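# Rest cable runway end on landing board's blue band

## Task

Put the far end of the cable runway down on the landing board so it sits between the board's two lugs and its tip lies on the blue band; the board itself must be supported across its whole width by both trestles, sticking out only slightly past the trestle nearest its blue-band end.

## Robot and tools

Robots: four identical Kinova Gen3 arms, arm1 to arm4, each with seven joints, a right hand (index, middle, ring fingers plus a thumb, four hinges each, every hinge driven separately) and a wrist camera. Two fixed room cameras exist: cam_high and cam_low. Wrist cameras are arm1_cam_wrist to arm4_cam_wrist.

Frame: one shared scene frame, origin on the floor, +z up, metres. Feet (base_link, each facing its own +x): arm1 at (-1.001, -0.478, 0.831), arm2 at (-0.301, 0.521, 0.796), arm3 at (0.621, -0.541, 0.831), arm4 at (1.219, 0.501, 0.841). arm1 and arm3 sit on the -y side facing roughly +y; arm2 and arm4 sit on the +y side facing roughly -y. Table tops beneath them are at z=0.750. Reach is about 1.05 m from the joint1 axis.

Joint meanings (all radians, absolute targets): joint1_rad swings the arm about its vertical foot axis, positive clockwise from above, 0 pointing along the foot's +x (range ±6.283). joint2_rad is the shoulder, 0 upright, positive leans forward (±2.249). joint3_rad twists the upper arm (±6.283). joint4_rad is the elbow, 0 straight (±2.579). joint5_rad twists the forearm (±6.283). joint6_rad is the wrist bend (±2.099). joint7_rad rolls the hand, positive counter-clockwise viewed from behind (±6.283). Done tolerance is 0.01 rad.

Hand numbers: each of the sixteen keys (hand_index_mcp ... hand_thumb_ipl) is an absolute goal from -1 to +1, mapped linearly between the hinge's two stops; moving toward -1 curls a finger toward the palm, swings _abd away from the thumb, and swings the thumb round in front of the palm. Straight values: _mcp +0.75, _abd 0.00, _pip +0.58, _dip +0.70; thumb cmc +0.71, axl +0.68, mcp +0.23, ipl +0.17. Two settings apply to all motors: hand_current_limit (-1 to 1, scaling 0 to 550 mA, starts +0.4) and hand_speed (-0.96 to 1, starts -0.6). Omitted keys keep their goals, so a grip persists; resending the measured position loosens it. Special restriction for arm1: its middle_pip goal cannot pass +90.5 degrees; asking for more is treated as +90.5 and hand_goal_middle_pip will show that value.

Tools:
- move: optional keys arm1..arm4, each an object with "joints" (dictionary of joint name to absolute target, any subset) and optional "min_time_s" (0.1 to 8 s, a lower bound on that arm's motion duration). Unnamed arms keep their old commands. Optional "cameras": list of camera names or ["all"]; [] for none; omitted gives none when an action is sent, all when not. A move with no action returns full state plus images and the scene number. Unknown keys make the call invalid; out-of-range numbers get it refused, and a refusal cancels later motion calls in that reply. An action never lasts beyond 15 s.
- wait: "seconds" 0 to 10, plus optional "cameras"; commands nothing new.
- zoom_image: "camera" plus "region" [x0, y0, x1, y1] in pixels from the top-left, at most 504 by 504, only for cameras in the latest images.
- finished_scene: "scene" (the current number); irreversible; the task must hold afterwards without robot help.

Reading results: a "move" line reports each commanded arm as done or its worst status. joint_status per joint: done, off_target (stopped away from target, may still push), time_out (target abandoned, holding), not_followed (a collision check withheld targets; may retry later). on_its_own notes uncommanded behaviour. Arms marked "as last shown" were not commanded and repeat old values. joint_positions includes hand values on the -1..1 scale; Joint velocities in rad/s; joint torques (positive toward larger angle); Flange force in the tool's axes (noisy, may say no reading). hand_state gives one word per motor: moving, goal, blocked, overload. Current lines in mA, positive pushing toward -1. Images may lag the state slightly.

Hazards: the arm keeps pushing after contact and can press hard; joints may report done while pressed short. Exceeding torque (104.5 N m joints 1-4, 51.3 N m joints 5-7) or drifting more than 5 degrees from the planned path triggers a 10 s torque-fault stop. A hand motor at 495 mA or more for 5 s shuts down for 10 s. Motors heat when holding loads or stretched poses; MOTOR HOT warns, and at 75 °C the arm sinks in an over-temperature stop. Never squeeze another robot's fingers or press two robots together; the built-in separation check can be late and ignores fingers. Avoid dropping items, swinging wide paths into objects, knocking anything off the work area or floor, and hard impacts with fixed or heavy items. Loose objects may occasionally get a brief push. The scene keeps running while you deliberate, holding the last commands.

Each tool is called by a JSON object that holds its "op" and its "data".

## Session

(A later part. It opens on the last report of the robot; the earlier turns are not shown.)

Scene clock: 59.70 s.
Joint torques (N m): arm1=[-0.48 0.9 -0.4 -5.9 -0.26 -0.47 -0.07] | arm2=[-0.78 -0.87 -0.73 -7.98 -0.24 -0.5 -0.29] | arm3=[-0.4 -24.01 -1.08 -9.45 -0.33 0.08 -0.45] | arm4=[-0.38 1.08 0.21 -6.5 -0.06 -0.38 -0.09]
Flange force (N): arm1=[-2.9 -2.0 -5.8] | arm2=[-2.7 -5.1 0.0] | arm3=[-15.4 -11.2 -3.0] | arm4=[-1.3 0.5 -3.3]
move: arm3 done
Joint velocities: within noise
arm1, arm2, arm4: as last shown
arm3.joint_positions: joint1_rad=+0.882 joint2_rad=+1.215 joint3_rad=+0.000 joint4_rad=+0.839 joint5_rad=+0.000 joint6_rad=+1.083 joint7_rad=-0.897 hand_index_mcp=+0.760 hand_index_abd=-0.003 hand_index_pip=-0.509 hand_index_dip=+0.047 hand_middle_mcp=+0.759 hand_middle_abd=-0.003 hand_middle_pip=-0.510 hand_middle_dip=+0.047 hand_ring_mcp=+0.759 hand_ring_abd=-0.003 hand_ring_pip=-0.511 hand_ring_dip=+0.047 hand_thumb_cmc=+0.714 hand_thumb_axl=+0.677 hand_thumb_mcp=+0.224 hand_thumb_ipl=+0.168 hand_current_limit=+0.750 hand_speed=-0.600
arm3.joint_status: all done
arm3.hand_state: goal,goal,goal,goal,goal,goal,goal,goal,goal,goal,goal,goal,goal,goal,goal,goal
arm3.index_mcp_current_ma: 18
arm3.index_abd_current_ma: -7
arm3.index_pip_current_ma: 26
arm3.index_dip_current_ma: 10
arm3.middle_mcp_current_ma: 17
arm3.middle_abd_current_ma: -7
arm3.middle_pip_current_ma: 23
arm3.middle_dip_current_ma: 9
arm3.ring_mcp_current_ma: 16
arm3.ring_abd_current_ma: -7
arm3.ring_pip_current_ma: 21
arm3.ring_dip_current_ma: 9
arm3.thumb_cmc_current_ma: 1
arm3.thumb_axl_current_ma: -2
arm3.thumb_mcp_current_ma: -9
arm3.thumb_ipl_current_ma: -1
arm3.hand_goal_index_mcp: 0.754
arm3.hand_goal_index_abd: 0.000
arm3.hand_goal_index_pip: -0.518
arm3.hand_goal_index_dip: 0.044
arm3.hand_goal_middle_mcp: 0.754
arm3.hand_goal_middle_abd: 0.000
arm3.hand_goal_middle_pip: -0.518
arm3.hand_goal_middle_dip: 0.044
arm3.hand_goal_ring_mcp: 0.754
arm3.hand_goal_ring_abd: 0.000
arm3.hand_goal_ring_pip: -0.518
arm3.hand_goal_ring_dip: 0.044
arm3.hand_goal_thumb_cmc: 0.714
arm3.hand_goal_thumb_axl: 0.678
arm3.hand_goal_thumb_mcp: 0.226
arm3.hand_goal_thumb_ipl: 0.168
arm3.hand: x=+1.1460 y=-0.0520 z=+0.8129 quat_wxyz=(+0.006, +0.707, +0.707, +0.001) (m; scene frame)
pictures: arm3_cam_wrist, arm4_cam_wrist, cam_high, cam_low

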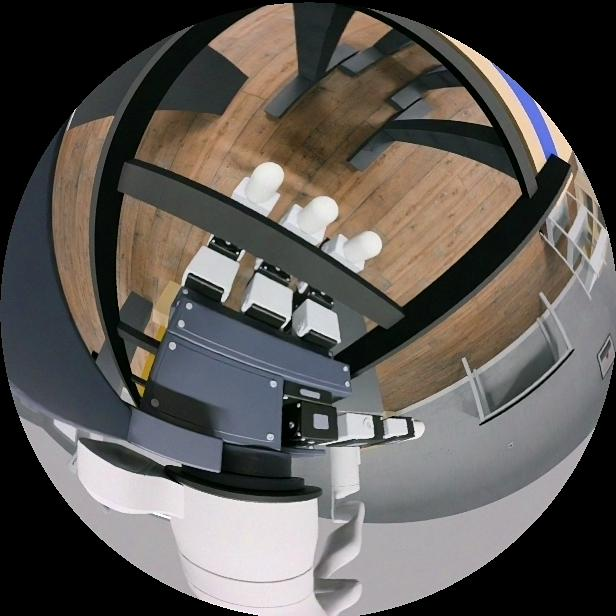

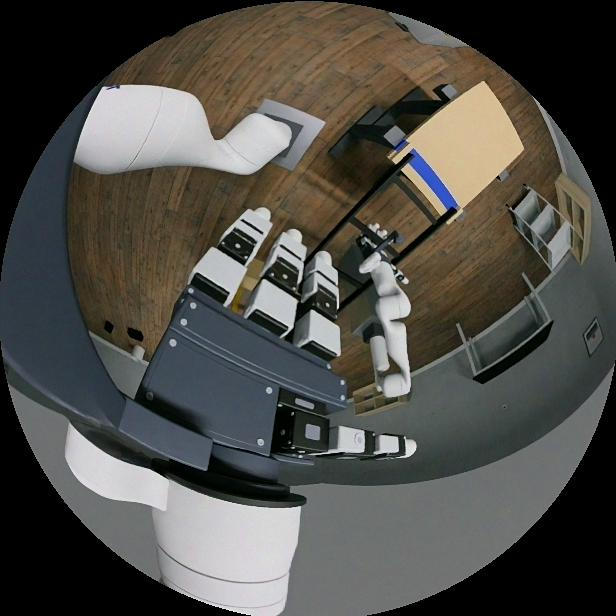

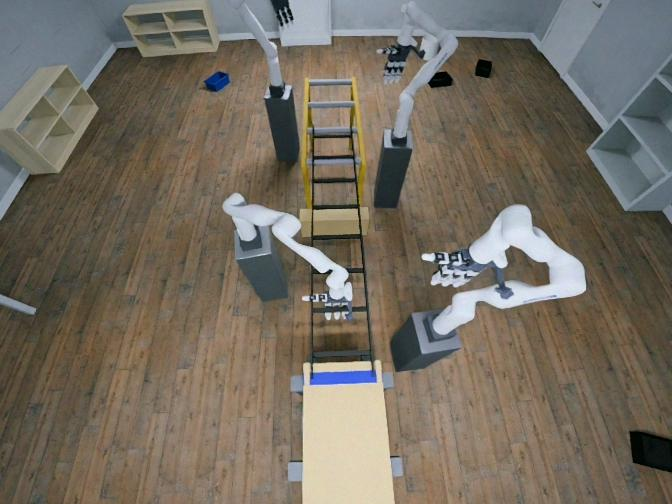

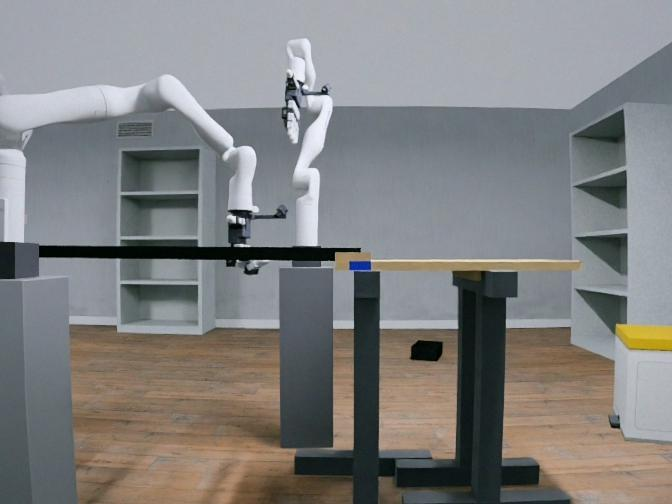

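{"op": "move", "data": {"arm3": {"joints": {"hand_index_pip": 0.576, "hand_middle_pip": 0.576, "hand_ring_pip": 0.576, "hand_index_dip": 0.696, "hand_middle_dip": 0.696, "hand_ring_dip": 0.696}}, "cameras": []}}

{"op": "move", "data": {"arm3": {"joints": {"joint1_rad": 0.8556, "joint2_rad": 1.1765, "joint4_rad": 0.9309, "joint6_rad": 1.0298, "joint7_rad": -0.9235}, "min_time_s": 1.5}, "cameras": ["arm3_cam_wrist"]}}

{"op": "move", "data": {"arm3": {"joints": {"joint1_rad": 0.8594, "joint2_rad": 0.9613, "joint4_rad": 0.7112, "joint6_rad": 1.4647, "joint7_rad": -0.9196}, "min_time_s": 2.5}, "cameras": ["arm3_cam_wrist", "arm4_cam_wrist", "cam_high", "cam_low"]}}

{"op": "zoom_image", "data": {"camera": "cam_high", "region": [280, 310, 400, 430]}}

{"op": "zoom_image", "data": {"camera": "cam_low", "region": [240, 200, 540, 350]}}

{"op": "zoom_image", "data": {"camera": "cam_high", "region": [290, 70, 390, 220]}}

Scene clock: 61.63 s.
Joint torques (N m): arm1=[-0.42 0.83 -0.33 -5.91 -0.26 -0.5 -0.09] | arm2=[-0.75 -0.89 -0.72 -7.95 -0.25 -0.51 -0.26] | arm3=[-0.42 -24.05 -1.07 -9.45 -0.32 0.14 -0.44] | arm4=[-0.38 1.16 0.27 -6.54 -0.04 -0.38 -0.04]
Flange force (N): arm1=[-3.1 -1.9 -5.9] | arm2=[-2.8 -5.1 -0.2] | arm3=[-15.5 -11.3 -2.8] | arm4=[-1.2 0.9 -3.0]
move: arm3 done
Joint velocities: within noise
arm1, arm2, arm4: as last shown
arm3.joint_positions: joint1_rad=+0.882 joint2_rad=+1.215 joint3_rad=+0.000 joint4_rad=+0.839 joint5_rad=+0.000 joint6_rad=+1.083 joint7_rad=-0.897 hand_index_mcp=+0.756 hand_index_abd=-0.003 hand_index_pip=+0.572 hand_index_dip=+0.693 hand_middle_mcp=+0.755 hand_middle_abd=-0.003 hand_middle_pip=+0.573 hand_middle_dip=+0.693 hand_ring_mcp=+0.755 hand_ring_abd=-0.003 hand_ring_pip=+0.573 hand_ring_dip=+0.693 hand_thumb_cmc=+0.714 hand_thumb_axl=+0.677 hand_thumb_mcp=+0.224 hand_thumb_ipl=+0.168 hand_current_limit=+0.750 hand_speed=-0.600
arm3.joint_status: all done
arm3.hand_state: goal,goal,goal,goal,goal,goal,goal,goal,goal,goal,goal,goal,goal,goal,goal,goal
arm3.index_mcp_current_ma: 4
arm3.index_abd_current_ma: -7
arm3.index_pip_current_ma: -10
arm3.index_dip_current_ma: -7
arm3.middle_mcp_current_ma: 4
arm3.middle_abd_current_ma: -7
arm3.middle_pip_current_ma: -9
arm3.middle_dip_current_ma: -7
arm3.ring_mcp_current_ma: 4
arm3.ring_abd_current_ma: -7
arm3.ring_pip_current_ma: -8
arm3.ring_dip_current_ma: -7
arm3.thumb_cmc_current_ma: 1
arm3.thumb_axl_current_ma: -2
arm3.thumb_mcp_current_ma: -9
arm3.thumb_ipl_current_ma: -1
arm3.hand_goal_index_mcp: 0.754
arm3.hand_goal_index_abd: 0.000
arm3.hand_goal_index_pip: 0.576
arm3.hand_goal_index_dip: 0.696
arm3.hand_goal_middle_mcp: 0.754
arm3.hand_goal_middle_abd: 0.000
arm3.hand_goal_middle_pip: 0.576
arm3.hand_goal_middle_dip: 0.696
arm3.hand_goal_ring_mcp: 0.754
arm3.hand_goal_ring_abd: 0.000
arm3.hand_goal_ring_pip: 0.576
arm3.hand_goal_ring_dip: 0.696
arm3.hand_goal_thumb_cmc: 0.714
arm3.hand_goal_thumb_axl: 0.678
arm3.hand_goal_thumb_mcp: 0.226
arm3.hand_goal_thumb_ipl: 0.168
arm3.hand: x=+1.1460 y=-0.0520 z=+0.8129 quat_wxyz=(+0.006, +0.707, +0.707, +0.001) (m; scene frame)
pictures: none
No camera images: "cameras" was empty.

Scene clock: 63.43 s.
Joint torques (N m): arm1=[-0.4 0.95 -0.35 -5.9 -0.22 -0.47 -0.07] | arm2=[-0.79 -0.9 -0.76 -7.93 -0.23 -0.51 -0.28] | arm3=[-0.46 -23.58 -1.09 -9.17 -0.35 0.09 -0.44] | arm4=[-0.35 1.15 0.21 -6.5 -0.04 -0.39 -0.08]
Flange force (N): arm1=[-2.8 -1.9 -5.7] | arm2=[-2.7 -5.2 -0.3] | arm3=[-14.0 -9.3 -2.9] | arm4=[-1.2 0.5 -3.2]
move: arm3 done
Joint velocities: within noise
arm1, arm2, arm4: as last shown
arm3.joint_positions: joint1_rad=+0.856 joint2_rad=+1.176 joint3_rad=+0.000 joint4_rad=+0.931 joint5_rad=+0.000 joint6_rad=+1.030 joint7_rad=-0.924 hand_index_mcp=+0.755 hand_index_abd=-0.003 hand_index_pip=+0.572 hand_index_dip=+0.693 hand_middle_mcp=+0.755 hand_middle_abd=-0.003 hand_middle_pip=+0.573 hand_middle_dip=+0.693 hand_ring_mcp=+0.755 hand_ring_abd=-0.003 hand_ring_pip=+0.573 hand_ring_dip=+0.693 hand_thumb_cmc=+0.714 hand_thumb_axl=+0.677 hand_thumb_mcp=+0.224 hand_thumb_ipl=+0.168 hand_current_limit=+0.750 hand_speed=-0.600
arm3.joint_status: all done
arm3.hand_state: goal,goal,goal,goal,goal,goal,goal,goal,goal,goal,goal,goal,goal,goal,goal,goal
arm3.index_mcp_current_ma: 4
arm3.index_abd_current_ma: -7
arm3.index_pip_current_ma: -10
arm3.index_dip_current_ma: -7
arm3.middle_mcp_current_ma: 3
arm3.middle_abd_current_ma: -7
arm3.middle_pip_current_ma: -9
arm3.middle_dip_current_ma: -7
arm3.ring_mcp_current_ma: 3
arm3.ring_abd_current_ma: -6
arm3.ring_pip_current_ma: -8
arm3.ring_dip_current_ma: -7
arm3.thumb_cmc_current_ma: 1
arm3.thumb_axl_current_ma: -2
arm3.thumb_mcp_current_ma: -9
arm3.thumb_ipl_current_ma: -1
arm3.hand_goal_index_mcp: 0.754
arm3.hand_goal_index_abd: 0.000
arm3.hand_goal_index_pip: 0.576
arm3.hand_goal_index_dip: 0.696
arm3.hand_goal_middle_mcp: 0.754
arm3.hand_goal_middle_abd: 0.000
arm3.hand_goal_middle_pip: 0.576
arm3.hand_goal_middle_dip: 0.696
arm3.hand_goal_ring_mcp: 0.754
arm3.hand_goal_ring_abd: 0.000
arm3.hand_goal_ring_pip: 0.576
arm3.hand_goal_ring_dip: 0.696
arm3.hand_goal_thumb_cmc: 0.714
arm3.hand_goal_thumb_axl: 0.678
arm3.hand_goal_thumb_mcp: 0.226
arm3.hand_goal_thumb_ipl: 0.168
arm3.hand: x=+1.1240 y=-0.0519 z=+0.8131 quat_wxyz=(+0.006, +0.707, +0.707, +0.001) (m; scene frame)
pictures: arm3_cam_wrist

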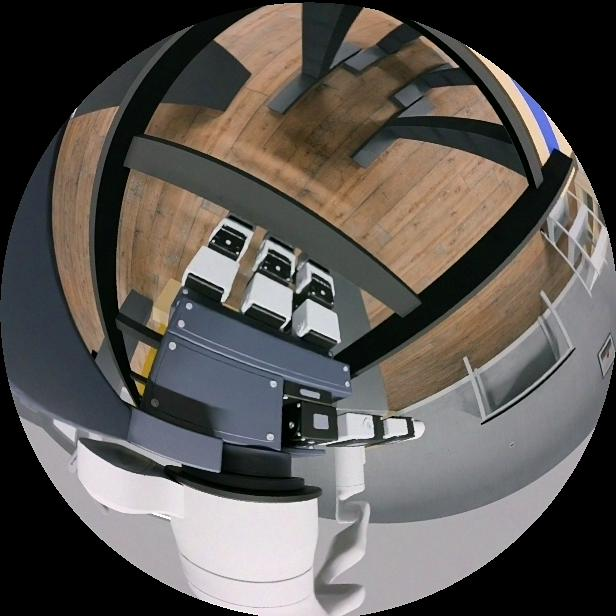

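Scene clock: 66.27 s.
Joint torques (N m): arm1=[-0.46 0.88 -0.36 -5.9 -0.33 -0.46 -0.1] | arm2=[-0.75 -0.89 -0.75 -7.96 -0.23 -0.51 -0.3] | arm3=[-0.41 -22.81 -1.12 -10.33 -0.33 0.12 -0.44] | arm4=[-0.3 1.19 0.23 -6.57 -0.05 -0.4 -0.04]
Flange force (N): arm1=[-3.0 -2.0 -5.8] | arm2=[-2.7 -5.2 -0.1] | arm3=[-17.4 -12.2 4.0] | arm4=[-1.0 0.7 -2.9]
move: arm3 done
Joint velocities: within noise
arm1, arm2: as last shown
arm3.joint_positions: joint1_rad=+0.859 joint2_rad=+0.961 joint3_rad=+0.000 joint4_rad=+0.711 joint5_rad=+0.000 joint6_rad=+1.465 joint7_rad=-0.920 hand_index_mcp=+0.755 hand_index_abd=-0.003 hand_index_pip=+0.572 hand_index_dip=+0.693 hand_middle_mcp=+0.755 hand_middle_abd=-0.003 hand_middle_pip=+0.573 hand_middle_dip=+0.693 hand_ring_mcp=+0.755 hand_ring_abd=-0.003 hand_ring_pip=+0.573 hand_ring_dip=+0.693 hand_thumb_cmc=+0.714 hand_thumb_axl=+0.677 hand_thumb_mcp=+0.224 hand_thumb_ipl=+0.168 hand_current_limit=+0.750 hand_speed=-0.600
arm3.joint_status: all done
arm3.hand_state: goal,goal,goal,goal,goal,goal,goal,goal,goal,goal,goal,goal,goal,goal,goal,goal
arm3.index_mcp_current_ma: 3
arm3.index_abd_current_ma: -7
arm3.index_pip_current_ma: -10
arm3.index_dip_current_ma: -7
arm3.middle_mcp_current_ma: 3
arm3.middle_abd_current_ma: -7
arm3.middle_pip_current_ma: -9
arm3.middle_dip_current_ma: -7
arm3.ring_mcp_current_ma: 3
arm3.ring_abd_current_ma: -6
arm3.ring_pip_current_ma: -8
arm3.ring_dip_current_ma: -7
arm3.thumb_cmc_current_ma: 1
arm3.thumb_axl_current_ma: -2
arm3.thumb_mcp_current_ma: -9
arm3.thumb_ipl_current_ma: -1
arm3.hand_goal_index_mcp: 0.754
arm3.hand_goal_index_abd: 0.000
arm3.hand_goal_index_pip: 0.576
arm3.hand_goal_index_dip: 0.696
arm3.hand_goal_middle_mcp: 0.754
arm3.hand_goal_middle_abd: 0.000
arm3.hand_goal_middle_pip: 0.576
arm3.hand_goal_middle_dip: 0.696
arm3.hand_goal_ring_mcp: 0.754
arm3.hand_goal_ring_abd: 0.000
arm3.hand_goal_ring_pip: 0.576
arm3.hand_goal_ring_dip: 0.696
arm3.hand_goal_thumb_cmc: 0.714
arm3.hand_goal_thumb_axl: 0.678
arm3.hand_goal_thumb_mcp: 0.226
arm3.hand_goal_thumb_ipl: 0.168
arm3.hand: x=+1.1241 y=-0.0520 z=+1.0211 quat_wxyz=(+0.006, +0.707, +0.707, +0.001) (m; scene frame)
arm4.joint_positions: joint1_rad=+0.439 joint2_rad=-0.450 joint3_rad=+0.000 joint4_rad=+1.400 joint5_rad=+0.000 joint6_rad=+2.050 joint7_rad=+1.800 hand_index_mcp=+0.753 hand_index_abd=+0.000 hand_index_pip=+0.577 hand_index_dip=+0.696 hand_middle_mcp=+0.753 hand_middle_abd=+0.000 hand_middle_pip=+0.577 hand_middle_dip=+0.696 hand_ring_mcp=+0.753 hand_ring_abd=+0.000 hand_ring_pip=+0.577 hand_ring_dip=+0.696 hand_thumb_cmc=+0.716 hand_thumb_axl=+0.677 hand_thumb_mcp=+0.223 hand_thumb_ipl=+0.168 hand_current_limit=+0.400 hand_speed=-0.600
arm4.joint_status: not commanded
arm4.hand_state: goal,goal,goal,goal,goal,goal,goal,goal,goal,goal,goal,goal,goal,goal,goal,goal
arm4.index_mcp_current_ma: -3
arm4.index_abd_current_ma: 0
arm4.index_pip_current_ma: 2
arm4.index_dip_current_ma: 0
arm4.middle_mcp_current_ma: -3
arm4.middle_abd_current_ma: 0
arm4.middle_pip_current_ma: 2
arm4.middle_dip_current_ma: 0
arm4.ring_mcp_current_ma: -3
arm4.ring_abd_current_ma: 0
arm4.ring_pip_current_ma: 2
arm4.ring_dip_current_ma: 0
arm4.thumb_cmc_current_ma: 6
arm4.thumb_axl_current_ma: -2
arm4.thumb_mcp_current_ma: -9
arm4.thumb_ipl_current_ma: -1
arm4.hand_goal_index_mcp: 0.754
arm4.hand_goal_index_abd: 0.000
arm4.hand_goal_index_pip: 0.576
arm4.hand_goal_index_dip: 0.696
arm4.hand_goal_middle_mcp: 0.754
arm4.hand_goal_middle_abd: 0.000
arm4.hand_goal_middle_pip: 0.576
arm4.hand_goal_middle_dip: 0.696
arm4.hand_goal_ring_mcp: 0.754
arm4.hand_goal_ring_abd: 0.000
arm4.hand_goal_ring_pip: 0.576
arm4.hand_goal_ring_dip: 0.696
arm4.hand_goal_thumb_cmc: 0.714
arm4.hand_goal_thumb_axl: 0.678
arm4.hand_goal_thumb_mcp: 0.226
arm4.hand_goal_thumb_ipl: 0.168
arm4.hand: x=+1.2516 y=+0.3680 z=+1.3888 quat_wxyz=(+0.029, +0.730, +0.679, -0.065) (m; scene frame)
pictures: arm3_cam_wrist, arm4_cam_wrist, cam_high, cam_low

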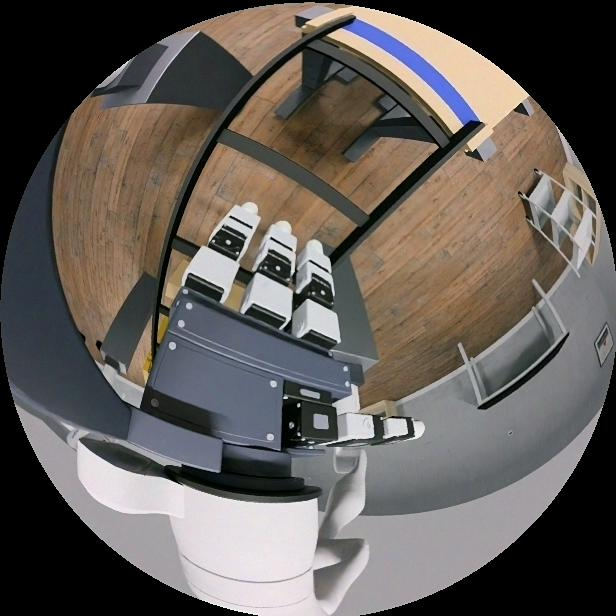

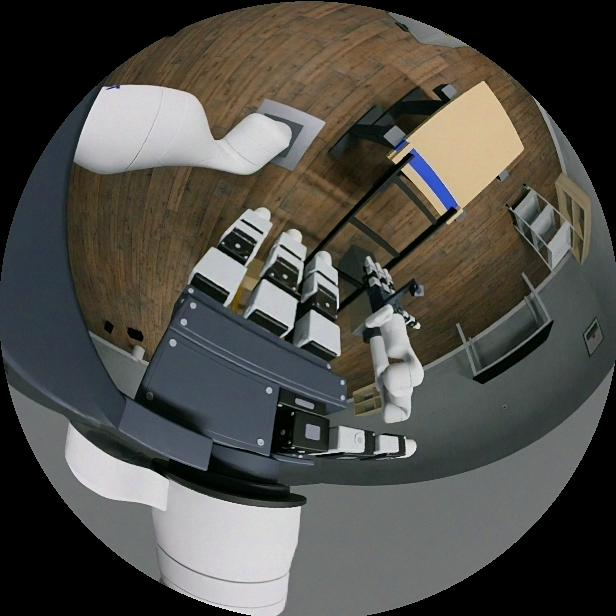

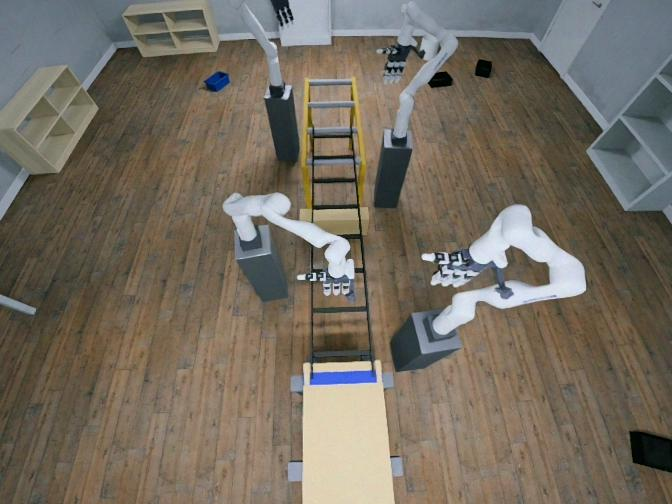

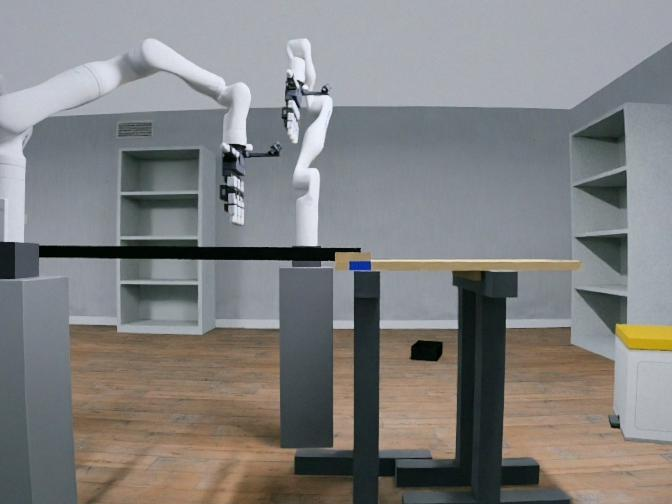

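Scaled by 4.200 from the camera's 672x504 image, which has a finer 960x720 frame.

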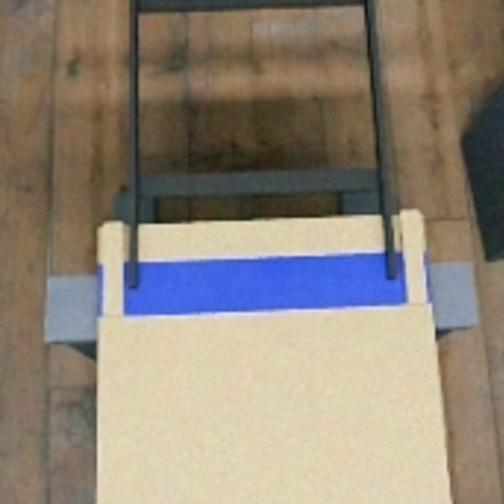

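Scaled by 1.680 from the camera's 672x504 image, which has a finer 960x720 frame.

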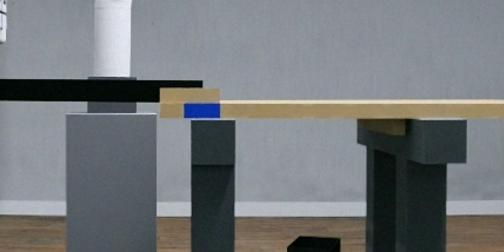

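Scaled by 3.360 from the camera's 672x504 image, which has a finer 960x720 frame.

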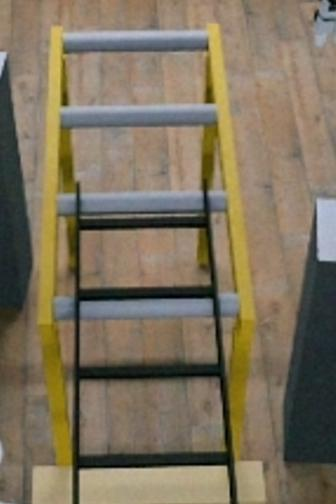

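{"op": "finished_scene", "data": {"scene": 2}}

The scene is finished: the task was done.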